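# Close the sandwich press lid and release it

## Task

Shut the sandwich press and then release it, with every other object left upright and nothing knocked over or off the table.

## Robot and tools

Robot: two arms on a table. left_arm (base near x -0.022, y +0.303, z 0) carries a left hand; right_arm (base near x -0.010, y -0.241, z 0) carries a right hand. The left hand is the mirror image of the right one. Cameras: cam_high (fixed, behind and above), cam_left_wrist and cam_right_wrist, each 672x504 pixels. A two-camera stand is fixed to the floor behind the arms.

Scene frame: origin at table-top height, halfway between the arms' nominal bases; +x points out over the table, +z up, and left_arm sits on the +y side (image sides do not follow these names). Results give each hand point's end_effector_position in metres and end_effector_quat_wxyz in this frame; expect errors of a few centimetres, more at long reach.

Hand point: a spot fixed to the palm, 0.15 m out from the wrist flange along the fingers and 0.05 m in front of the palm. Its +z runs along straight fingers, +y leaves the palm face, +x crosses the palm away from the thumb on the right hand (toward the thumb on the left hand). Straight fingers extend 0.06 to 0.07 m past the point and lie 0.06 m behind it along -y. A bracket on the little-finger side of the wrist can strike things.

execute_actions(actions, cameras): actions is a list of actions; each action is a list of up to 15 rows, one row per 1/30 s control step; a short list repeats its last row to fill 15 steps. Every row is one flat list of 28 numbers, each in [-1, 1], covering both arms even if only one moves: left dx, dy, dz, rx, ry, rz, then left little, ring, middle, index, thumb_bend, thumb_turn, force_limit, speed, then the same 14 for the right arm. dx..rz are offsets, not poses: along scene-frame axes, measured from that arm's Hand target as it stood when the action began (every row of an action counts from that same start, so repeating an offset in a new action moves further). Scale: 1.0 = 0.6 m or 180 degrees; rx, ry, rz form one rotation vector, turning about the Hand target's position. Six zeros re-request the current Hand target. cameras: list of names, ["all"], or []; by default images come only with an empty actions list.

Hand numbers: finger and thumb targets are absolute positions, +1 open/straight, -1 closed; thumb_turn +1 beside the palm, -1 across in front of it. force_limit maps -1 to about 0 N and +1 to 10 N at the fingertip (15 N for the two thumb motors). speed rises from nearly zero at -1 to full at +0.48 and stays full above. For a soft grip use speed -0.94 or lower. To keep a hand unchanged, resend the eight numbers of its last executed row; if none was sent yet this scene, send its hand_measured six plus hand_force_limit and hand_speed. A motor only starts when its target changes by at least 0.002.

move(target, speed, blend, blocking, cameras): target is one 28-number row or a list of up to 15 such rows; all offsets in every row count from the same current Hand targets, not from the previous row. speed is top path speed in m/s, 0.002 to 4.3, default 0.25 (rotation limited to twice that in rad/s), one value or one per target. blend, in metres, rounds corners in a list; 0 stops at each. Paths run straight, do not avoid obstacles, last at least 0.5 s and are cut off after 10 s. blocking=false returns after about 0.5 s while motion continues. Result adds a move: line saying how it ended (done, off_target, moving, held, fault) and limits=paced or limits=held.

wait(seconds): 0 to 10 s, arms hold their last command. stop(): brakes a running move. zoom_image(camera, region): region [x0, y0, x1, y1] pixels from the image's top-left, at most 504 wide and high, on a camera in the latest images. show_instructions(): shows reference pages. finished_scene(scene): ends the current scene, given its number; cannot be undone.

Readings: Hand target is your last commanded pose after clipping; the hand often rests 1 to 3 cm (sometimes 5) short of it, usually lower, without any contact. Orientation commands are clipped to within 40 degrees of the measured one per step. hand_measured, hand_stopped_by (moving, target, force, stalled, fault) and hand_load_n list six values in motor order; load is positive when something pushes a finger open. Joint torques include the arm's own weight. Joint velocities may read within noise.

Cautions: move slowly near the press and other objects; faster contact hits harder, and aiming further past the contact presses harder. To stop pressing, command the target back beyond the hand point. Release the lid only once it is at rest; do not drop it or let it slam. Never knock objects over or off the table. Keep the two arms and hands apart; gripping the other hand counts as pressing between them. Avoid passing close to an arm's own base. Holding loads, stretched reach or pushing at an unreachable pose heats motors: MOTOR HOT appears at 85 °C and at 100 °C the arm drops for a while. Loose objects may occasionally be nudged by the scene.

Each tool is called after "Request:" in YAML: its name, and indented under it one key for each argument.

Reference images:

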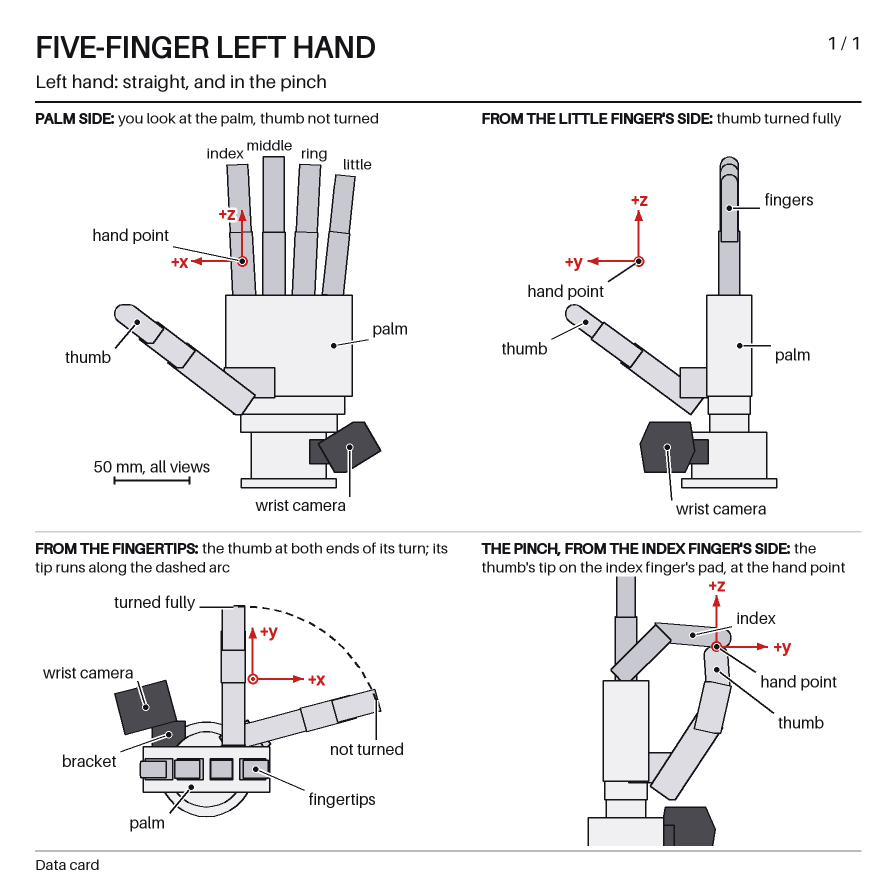

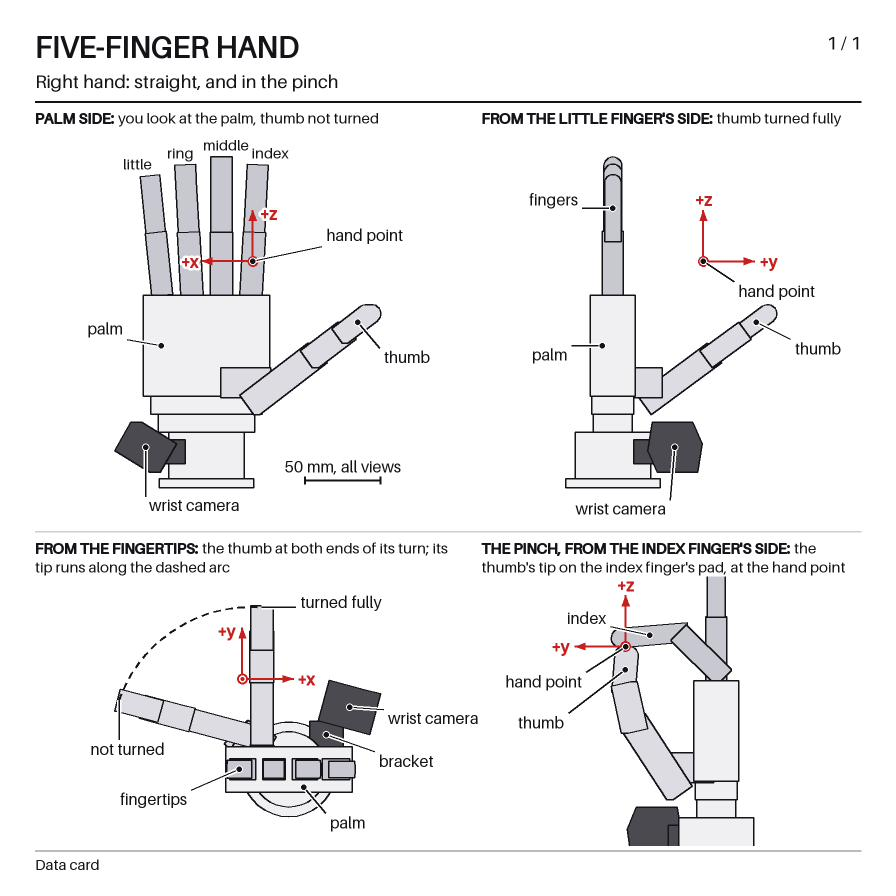

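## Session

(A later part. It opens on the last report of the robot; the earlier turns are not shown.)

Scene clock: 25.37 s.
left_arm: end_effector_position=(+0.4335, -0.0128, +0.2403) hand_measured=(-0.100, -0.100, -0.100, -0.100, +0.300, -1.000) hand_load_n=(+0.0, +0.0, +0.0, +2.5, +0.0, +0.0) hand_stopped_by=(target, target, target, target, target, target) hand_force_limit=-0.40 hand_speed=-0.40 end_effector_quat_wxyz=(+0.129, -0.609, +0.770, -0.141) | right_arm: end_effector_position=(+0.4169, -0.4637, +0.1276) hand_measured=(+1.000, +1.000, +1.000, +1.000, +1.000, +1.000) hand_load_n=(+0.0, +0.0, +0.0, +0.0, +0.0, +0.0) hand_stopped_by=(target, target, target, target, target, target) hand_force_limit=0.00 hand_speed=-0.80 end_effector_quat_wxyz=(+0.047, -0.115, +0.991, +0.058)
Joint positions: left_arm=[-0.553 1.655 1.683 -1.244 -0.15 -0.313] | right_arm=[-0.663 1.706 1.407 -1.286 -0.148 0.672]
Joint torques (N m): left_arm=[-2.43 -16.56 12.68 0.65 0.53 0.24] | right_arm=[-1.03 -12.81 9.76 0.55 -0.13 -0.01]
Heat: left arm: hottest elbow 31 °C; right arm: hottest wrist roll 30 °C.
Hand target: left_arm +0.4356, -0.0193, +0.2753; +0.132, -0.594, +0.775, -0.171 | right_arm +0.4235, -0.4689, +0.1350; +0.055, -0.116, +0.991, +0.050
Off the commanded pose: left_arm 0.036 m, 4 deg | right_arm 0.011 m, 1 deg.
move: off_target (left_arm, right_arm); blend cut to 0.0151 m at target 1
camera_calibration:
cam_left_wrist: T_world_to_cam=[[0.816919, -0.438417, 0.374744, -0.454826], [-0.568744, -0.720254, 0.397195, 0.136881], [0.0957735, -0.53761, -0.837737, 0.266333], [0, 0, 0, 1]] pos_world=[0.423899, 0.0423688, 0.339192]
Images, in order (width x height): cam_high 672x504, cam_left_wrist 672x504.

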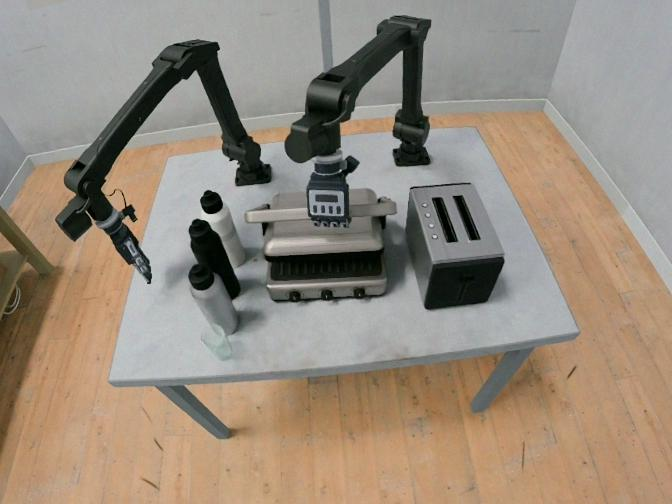

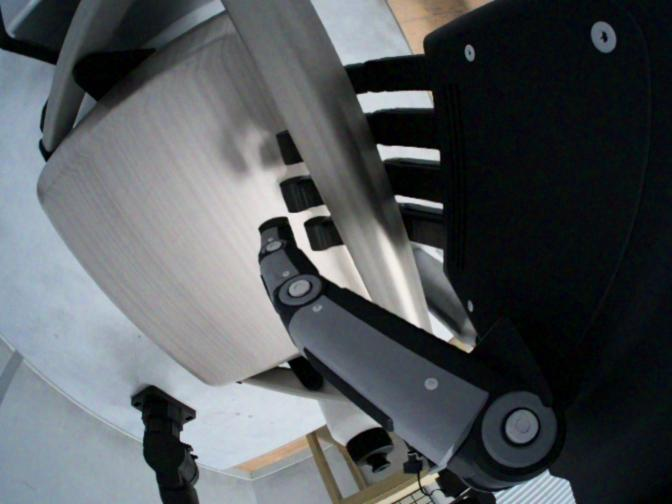

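Request:
move:
  target:
    - [0.025,0,-0.04,0,0,0,-0.1,-0.1,-0.1,-0.1,0.3,-1,-0.4,-0.4,0,0,0,0,0,0,1,1,1,1,1,1,0,-0.8]
    - [0.038,0,-0.075,0,0,0,-0.1,-0.1,-0.1,-0.1,0.3,-1,-0.4,-0.4,0,0,0,0,0,0,1,1,1,1,1,1,0,-0.8]
  speed: 0.06
  blend: [0.02,0]
  cameras: ["cam_high","cam_left_wrist"]

Request:
zoom_image:
  camera: "cam_high"
  region: [230, 140, 430, 310]

Scene clock: 26.90 s.
left_arm: end_effector_position=(+0.4625, -0.0158, +0.2058) hand_measured=(-0.100, -0.100, -0.100, -0.100, +0.300, -1.000) hand_load_n=(+0.0, +0.0, +0.0, +4.0, +0.5, +0.0) hand_stopped_by=(target, target, target, target, target, target) hand_force_limit=-0.40 hand_speed=-0.40 end_effector_quat_wxyz=(+0.132, -0.606, +0.770, -0.150) | right_arm: end_effector_position=(+0.4169, -0.4637, +0.1276) hand_measured=(+1.000, +1.000, +1.000, +1.000, +1.000, +1.000) hand_load_n=(+0.0, +0.0, +0.0, +0.0, +0.0, +0.0) hand_stopped_by=(target, target, target, target, target, target) hand_force_limit=0.00 hand_speed=-0.80 end_effector_quat_wxyz=(+0.047, -0.115, +0.991, +0.058)
Joint positions: left_arm=[-0.529 1.713 1.665 -1.146 -0.141 -0.285] | right_arm=[-0.663 1.706 1.407 -1.286 -0.148 0.672]
Joint torques (N m): left_arm=[-2.37 -18.08 9.42 1.13 0.61 0.18] | right_arm=[-0.85 -12.69 9.76 0.53 -0.13 -0.02]
Heat: left arm: hottest elbow 31 °C; right arm: hottest shoulder 30 °C.
Hand target: left_arm +0.4585, -0.0194, +0.2304; +0.132, -0.594, +0.774, -0.171 | right_arm +0.4235, -0.4689, +0.1350; +0.055, -0.116, +0.991, +0.050
Off the commanded pose: left_arm 0.025 m, 3 deg | right_arm 0.011 m, 1 deg.
move: off_target (left_arm, right_arm); blend cut to 0.0112 m at target 1
camera_calibration:
cam_left_wrist: T_world_to_cam=[[0.808387, -0.439892, 0.391159, -0.466318], [-0.578998, -0.71404, 0.393584, 0.170457], [0.106169, -0.544649, -0.831917, 0.22693], [0, 0, 0, 1]] pos_world=[0.451567, 0.0401811, 0.304102]
Images, in order (width x height): cam_high 672x504, cam_left_wrist 672x504.

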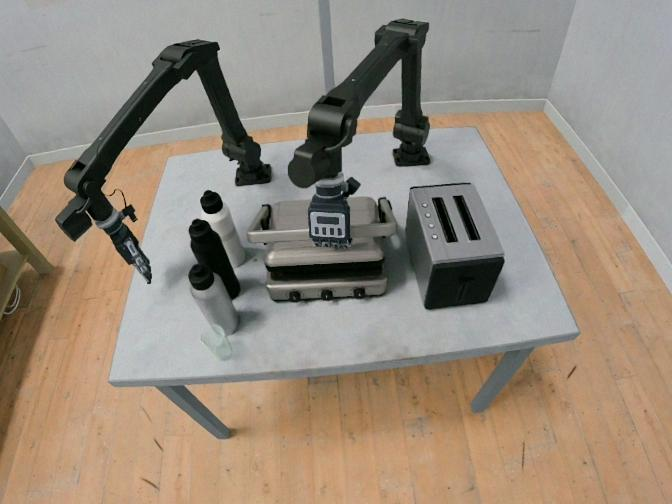

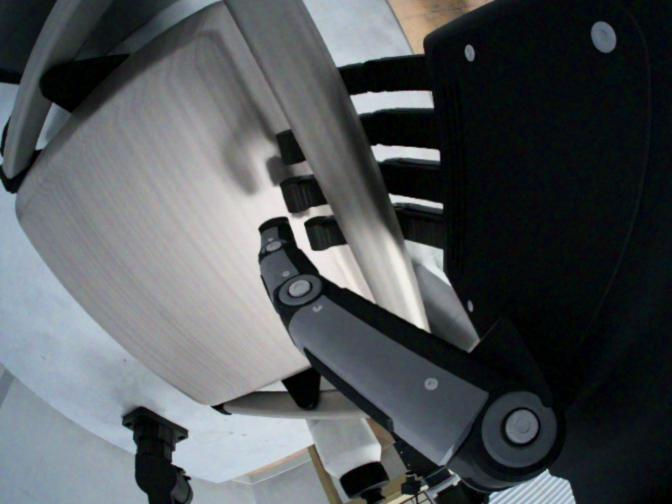

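Scaled by 2.520 from the camera's 672x504 image, which has a finer 960x720 frame.

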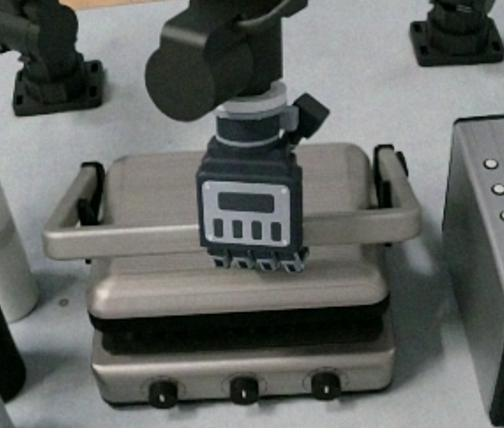

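Request:
move:
  target:
    - [0.012,0,-0.03,0,0,0,-0.1,-0.1,-0.1,-0.1,0.3,-1,-0.4,-0.4,0,0,0,0,0,0,1,1,1,1,1,1,0,-0.8]
  speed: 0.05
  cameras: ["cam_high","cam_left_wrist"]

Request:
zoom_image:
  camera: "cam_high"
  region: [230, 140, 430, 310]

Scene clock: 28.17 s.
left_arm: end_effector_position=(+0.4712, -0.0163, +0.1878) hand_measured=(-0.100, -0.100, -0.100, -0.100, +0.300, -1.000) hand_load_n=(+0.0, +0.0, +0.0, +3.5, +0.0, +0.0) hand_stopped_by=(target, target, target, target, target, target) hand_force_limit=-0.40 hand_speed=-0.40 end_effector_quat_wxyz=(+0.133, -0.607, +0.768, -0.152) | right_arm: end_effector_position=(+0.4169, -0.4637, +0.1276) hand_measured=(+1.000, +1.000, +1.000, +1.000, +1.000, +1.000) hand_load_n=(+0.0, +0.0, +0.0, +0.0, +0.0, -0.5) hand_stopped_by=(target, target, target, target, target, target) hand_force_limit=0.00 hand_speed=-0.80 end_effector_quat_wxyz=(+0.047, -0.115, +0.991, +0.058)
Joint positions: left_arm=[-0.522 1.732 1.642 -1.097 -0.139 -0.282] | right_arm=[-0.663 1.706 1.407 -1.286 -0.148 0.672]
Joint torques (N m): left_arm=[-2.73 -18.43 9.21 0.92 0.62 0.2] | right_arm=[-0.91 -12.75 9.77 0.55 -0.13 -0.01]
Heat: left arm: hottest elbow 31 °C; right arm: hottest shoulder 30 °C.
Hand target: left_arm +0.4656, -0.0194, +0.2122; +0.132, -0.594, +0.775, -0.171 | right_arm +0.4235, -0.4689, +0.1350; +0.055, -0.116, +0.991, +0.050
Off the commanded pose: left_arm 0.025 m, 3 deg | right_arm 0.011 m, 1 deg.
move: off_target (left_arm, right_arm)
camera_calibration:
cam_left_wrist: T_world_to_cam=[[0.807963, -0.435803, 0.396575, -0.467313], [-0.578554, -0.714302, 0.393761, 0.181964], [0.111672, -0.547584, -0.829265, 0.207574], [0, 0, 0, 1]] pos_world=[0.459667, 0.0399849, 0.285808]
Images, in order (width x height): cam_high 672x504, cam_left_wrist 672x504.

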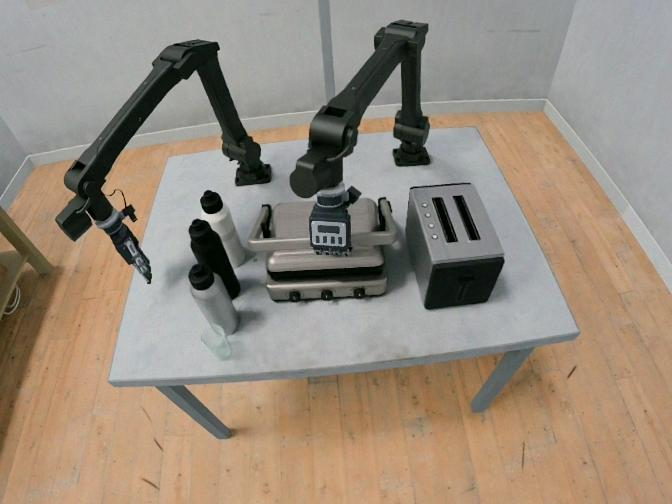

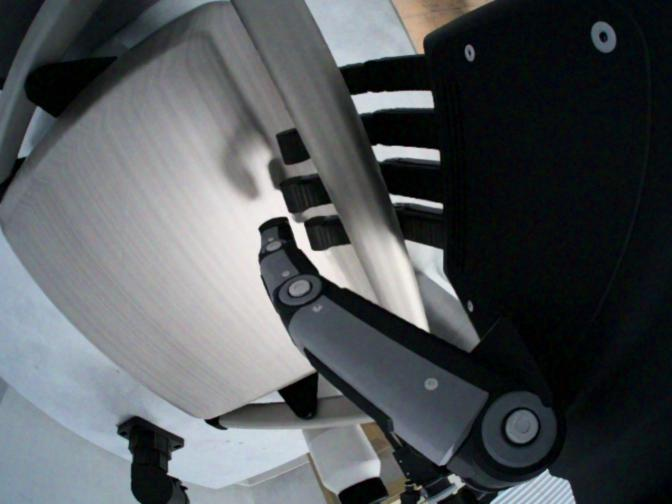

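Scaled by 2.520 from the camera's 672x504 image, which has a finer 960x720 frame.

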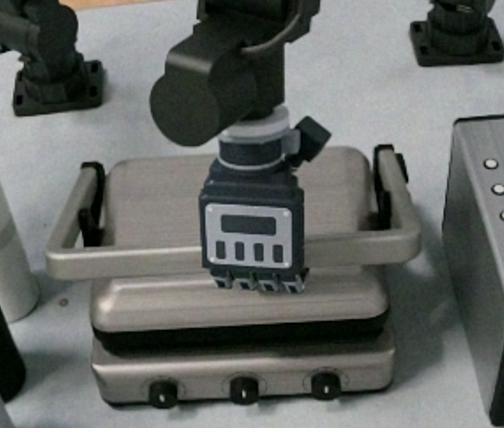

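Request:
move:
  target:
    - [0.008,0,-0.035,0,0,0,-0.1,-0.1,-0.1,-0.1,0.3,-1,-0.4,-0.4,0,0,0,0,0,0,1,1,1,1,1,1,0,-0.8]
  speed: 0.05
  cameras: ["cam_high","cam_left_wrist"]

Request:
zoom_image:
  camera: "cam_high"
  region: [230, 140, 430, 310]

Scene clock: 29.17 s.
left_arm: end_effector_position=(+0.4768, -0.0163, +0.1706) hand_measured=(-0.100, -0.100, -0.100, -0.100, +0.300, -1.000) hand_load_n=(+0.0, +0.0, +0.0, +3.0, +0.0, +0.0) hand_stopped_by=(target, target, target, target, target, target) hand_force_limit=-0.40 hand_speed=-0.40 end_effector_quat_wxyz=(+0.134, -0.608, +0.767, -0.156) | right_arm: end_effector_position=(+0.4169, -0.4637, +0.1276) hand_measured=(+1.000, +1.000, +1.000, +1.000, +1.000, +1.000) hand_load_n=(+0.0, +0.0, +0.0, +0.0, +0.0, +0.0) hand_stopped_by=(target, target, target, target, target, target) hand_force_limit=0.00 hand_speed=-0.80 end_effector_quat_wxyz=(+0.047, -0.115, +0.991, +0.058)
Joint positions: left_arm=[-0.516 1.744 1.612 -1.047 -0.136 -0.278] | right_arm=[-0.663 1.706 1.407 -1.286 -0.148 0.672]
Joint torques (N m): left_arm=[-2.55 -18.26 8.75 0.9 0.61 0.18] | right_arm=[-0.97 -12.81 9.72 0.53 -0.13 -0.01]
Heat: left arm: hottest elbow 31 °C; right arm: hottest shoulder 30 °C.
Hand target: left_arm +0.4704, -0.0193, +0.1913; +0.132, -0.594, +0.775, -0.171 | right_arm +0.4235, -0.4689, +0.1350; +0.055, -0.116, +0.991, +0.050
Off the commanded pose: left_arm 0.022 m, 3 deg | right_arm 0.011 m, 1 deg.
move: off_target (left_arm, right_arm)
camera_calibration:
cam_left_wrist: T_world_to_cam=[[0.805952, -0.432853, 0.403832, -0.465245], [-0.580165, -0.713162, 0.393457, 0.192796], [0.117689, -0.551396, -0.825901, 0.189117], [0, 0, 0, 1]] pos_world=[0.464562, 0.0403906, 0.268216]
Images, in order (width x height): cam_high 672x504, cam_left_wrist 672x504.

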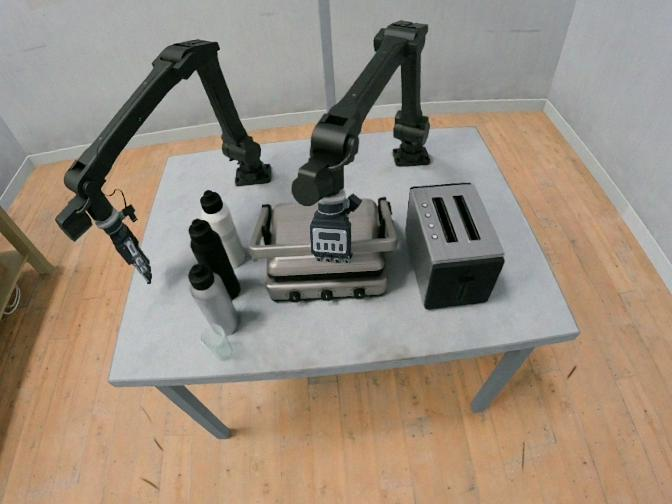

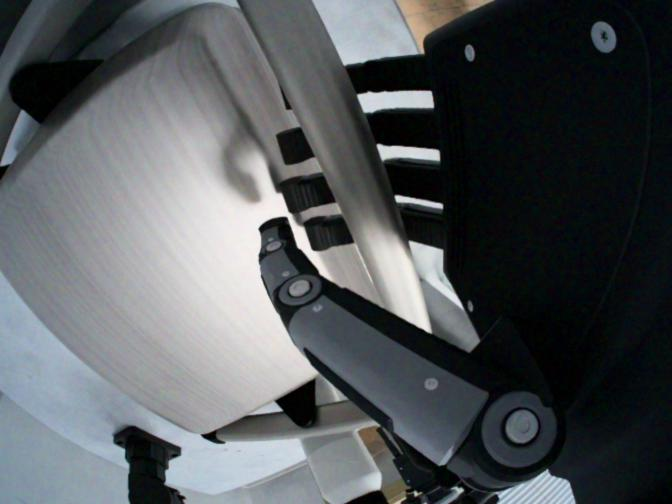

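Scaled by 2.520 from the camera's 672x504 image, which has a finer 960x720 frame.

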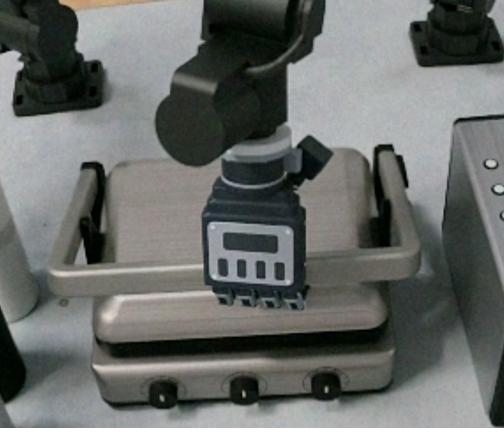

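Request:
move:
  target:
    - [0.005,0,-0.04,0,0,0,-0.1,-0.1,-0.1,-0.1,0.3,-1,-0.4,-0.4,0,0,0,0,0,0,1,1,1,1,1,1,0,-0.8]
  speed: 0.05
  cameras: ["cam_high","cam_left_wrist"]

Request:
zoom_image:
  camera: "cam_high"
  region: [230, 140, 430, 310]

Scene clock: 30.20 s.
left_arm: end_effector_position=(+0.4753, -0.0180, +0.1586) hand_measured=(-0.100, -0.100, -0.100, -0.100, +0.300, -1.000) hand_load_n=(+0.0, +0.0, -1.0, +0.5, +0.0, +0.0) hand_stopped_by=(target, target, target, target, target, target) hand_force_limit=-0.40 hand_speed=-0.40 end_effector_quat_wxyz=(+0.130, -0.604, +0.770, -0.161) | right_arm: end_effector_position=(+0.4169, -0.4637, +0.1276) hand_measured=(+1.000, +1.000, +1.000, +1.000, +1.000, +1.000) hand_load_n=(+0.0, +0.0, +0.0, +0.0, +0.0, +0.0) hand_stopped_by=(target, target, target, target, target, target) hand_force_limit=0.00 hand_speed=-0.80 end_effector_quat_wxyz=(+0.047, -0.115, +0.991, +0.058)
Joint positions: left_arm=[-0.516 1.744 1.579 -1.006 -0.123 -0.27] | right_arm=[-0.663 1.706 1.407 -1.286 -0.148 0.672]
Joint torques (N m): left_arm=[-2.32 -17.03 7.87 1.76 0.11 0.15] | right_arm=[-0.85 -12.63 9.76 0.55 -0.13 0]
Heat: left arm: hottest elbow 31 °C; right arm: hottest shoulder 30 °C.
Hand target: left_arm +0.4734, -0.0194, +0.1673; +0.132, -0.594, +0.775, -0.171 | right_arm +0.4235, -0.4689, +0.1350; +0.055, -0.116, +0.991, +0.050
Off the commanded pose: left_arm 0.009 m, 2 deg | right_arm 0.011 m, 1 deg.
move: off_target (right_arm)
camera_calibration:
cam_left_wrist: T_world_to_cam=[[0.800413, -0.438389, 0.408845, -0.458156], [-0.589036, -0.701762, 0.400708, 0.198798], [0.111246, -0.561556, -0.819926, 0.180484], [0, 0, 0, 1]] pos_world=[0.463735, 0.0400103, 0.255638]
Images, in order (width x height): cam_high 672x504, cam_left_wrist 672x504.

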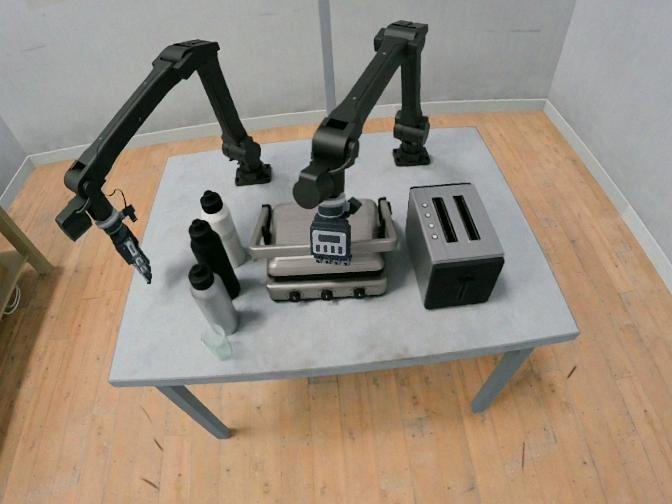

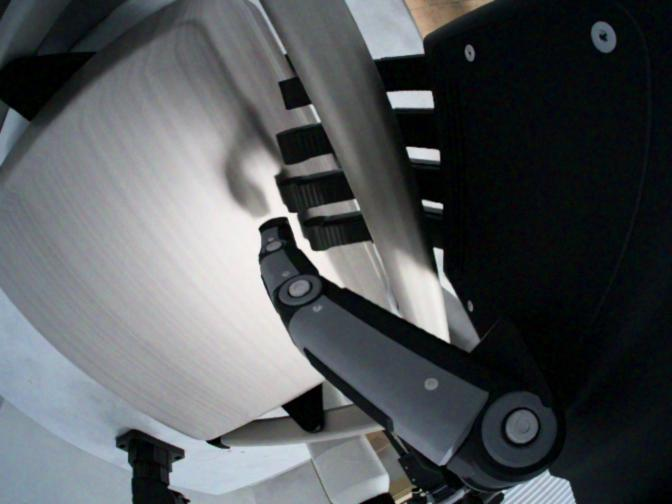

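Scaled by 2.520 from the camera's 672x504 image, which has a finer 960x720 frame.

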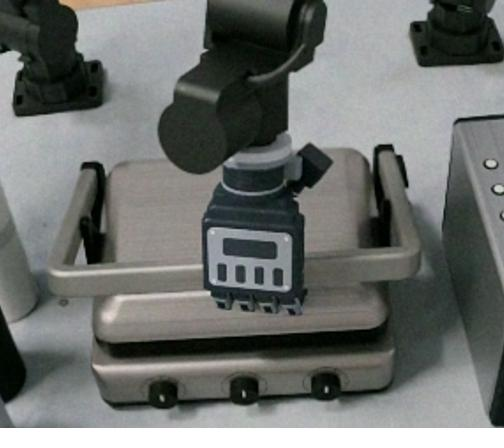

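Request:
move:
  target:
    - [0,0,0.01,0,0,0,-0.1,-0.1,-0.1,-0.1,1,1,-0.4,0.2,0,0,0,0,0,0,1,1,1,1,1,1,0,-0.8]
    - [0.15,0,0.03,0,0,0,-0.1,-0.1,-0.1,-0.1,1,1,-0.4,0.2,0,0,0,0,0,0,1,1,1,1,1,1,0,-0.8]
    - [0.16,0,0.2,0,0,0,-0.1,-0.1,-0.1,-0.1,1,1,-0.4,0.2,0,0,0,0,0,0,1,1,1,1,1,1,0,-0.8]
  speed: 0.1
  blend: [0,0.01,0]
  cameras: ["cam_high","cam_left_wrist"]

Request:
zoom_image:
  camera: "cam_high"
  region: [230, 140, 430, 310]

Scene clock: 34.70 s.
left_arm: end_effector_position=(+0.5593, -0.0177, +0.2665) hand_measured=(-0.100, -0.100, -0.100, -0.100, +1.000, +1.000) hand_load_n=(+0.0, +0.0, +0.0, +0.0, +0.0, +0.0) hand_stopped_by=(target, target, target, target, target, target) hand_force_limit=-0.40 hand_speed=0.20 end_effector_quat_wxyz=(+0.121, -0.600, +0.776, -0.152) | right_arm: end_effector_position=(+0.4169, -0.4637, +0.1276) hand_measured=(+1.000, +1.000, +1.000, +1.000, +1.000, +1.000) hand_load_n=(+0.0, +0.0, +0.0, +0.0, +0.0, +0.0) hand_stopped_by=(target, target, target, target, target, target) hand_force_limit=0.00 hand_speed=-0.80 end_effector_quat_wxyz=(+0.047, -0.115, +0.991, +0.058)
Joint positions: left_arm=[-0.446 1.994 2.232 -1.425 -0.085 -0.193] | right_arm=[-0.663 1.706 1.407 -1.286 -0.148 0.672]
Joint torques (N m): left_arm=[-1.9 -17.9 13.34 1.02 -0.11 0.08] | right_arm=[-0.97 -12.69 9.73 0.53 -0.13 -0.01]
Heat: left arm: hottest elbow 32 °C; right arm: hottest shoulder 30 °C.
Hand target: left_arm +0.5694, -0.0195, +0.2875; +0.132, -0.594, +0.775, -0.171 | right_arm +0.4235, -0.4689, +0.1350; +0.055, -0.116, +0.991, +0.050
Off the commanded pose: left_arm 0.023 m, 3 deg | right_arm 0.011 m, 1 deg.
move: off_target (left_arm, right_arm)
camera_calibration:
cam_left_wrist: T_world_to_cam=[[0.803423, -0.452354, 0.387153, -0.565559], [-0.589508, -0.695662, 0.41053, 0.203056], [0.0836229, -0.558059, -0.825577, 0.276823], [0, 0, 0, 1]] pos_world=[0.550937, 0.039909, 0.364136]
Images, in order (width x height): cam_high 672x504, cam_left_wrist 672x504.

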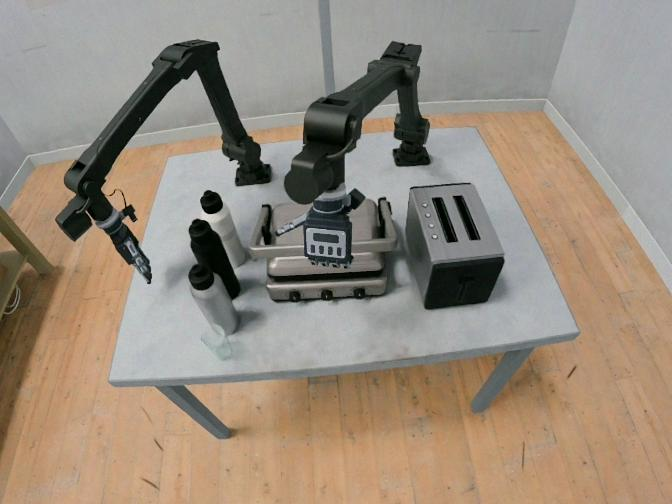

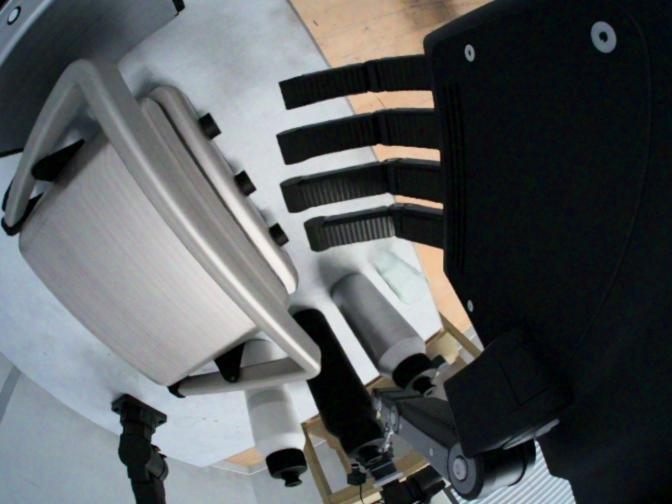

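Scaled by 2.520 from the camera's 672x504 image, which has a finer 960x720 frame.

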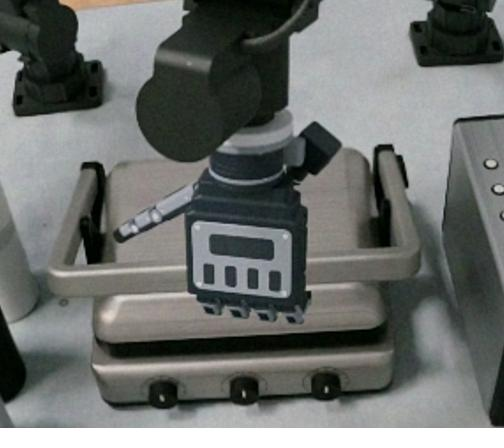

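Request:
zoom_image:
  camera: "cam_left_wrist"
  region: [0, 50, 340, 410]

Request:
finished_scene:
  scene: 1

Scaled by 1.400 from the camera's 672x504 image, which has a finer 960x720 frame.

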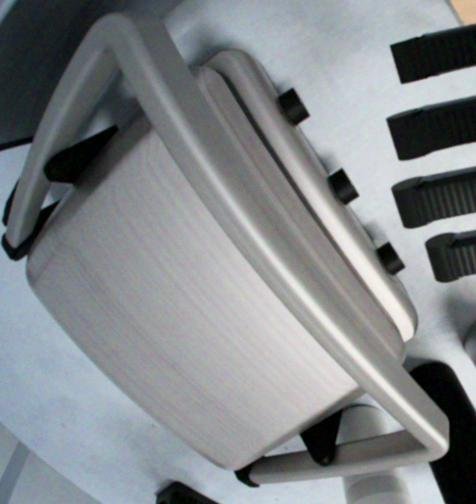

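The scene is finished: the task was done.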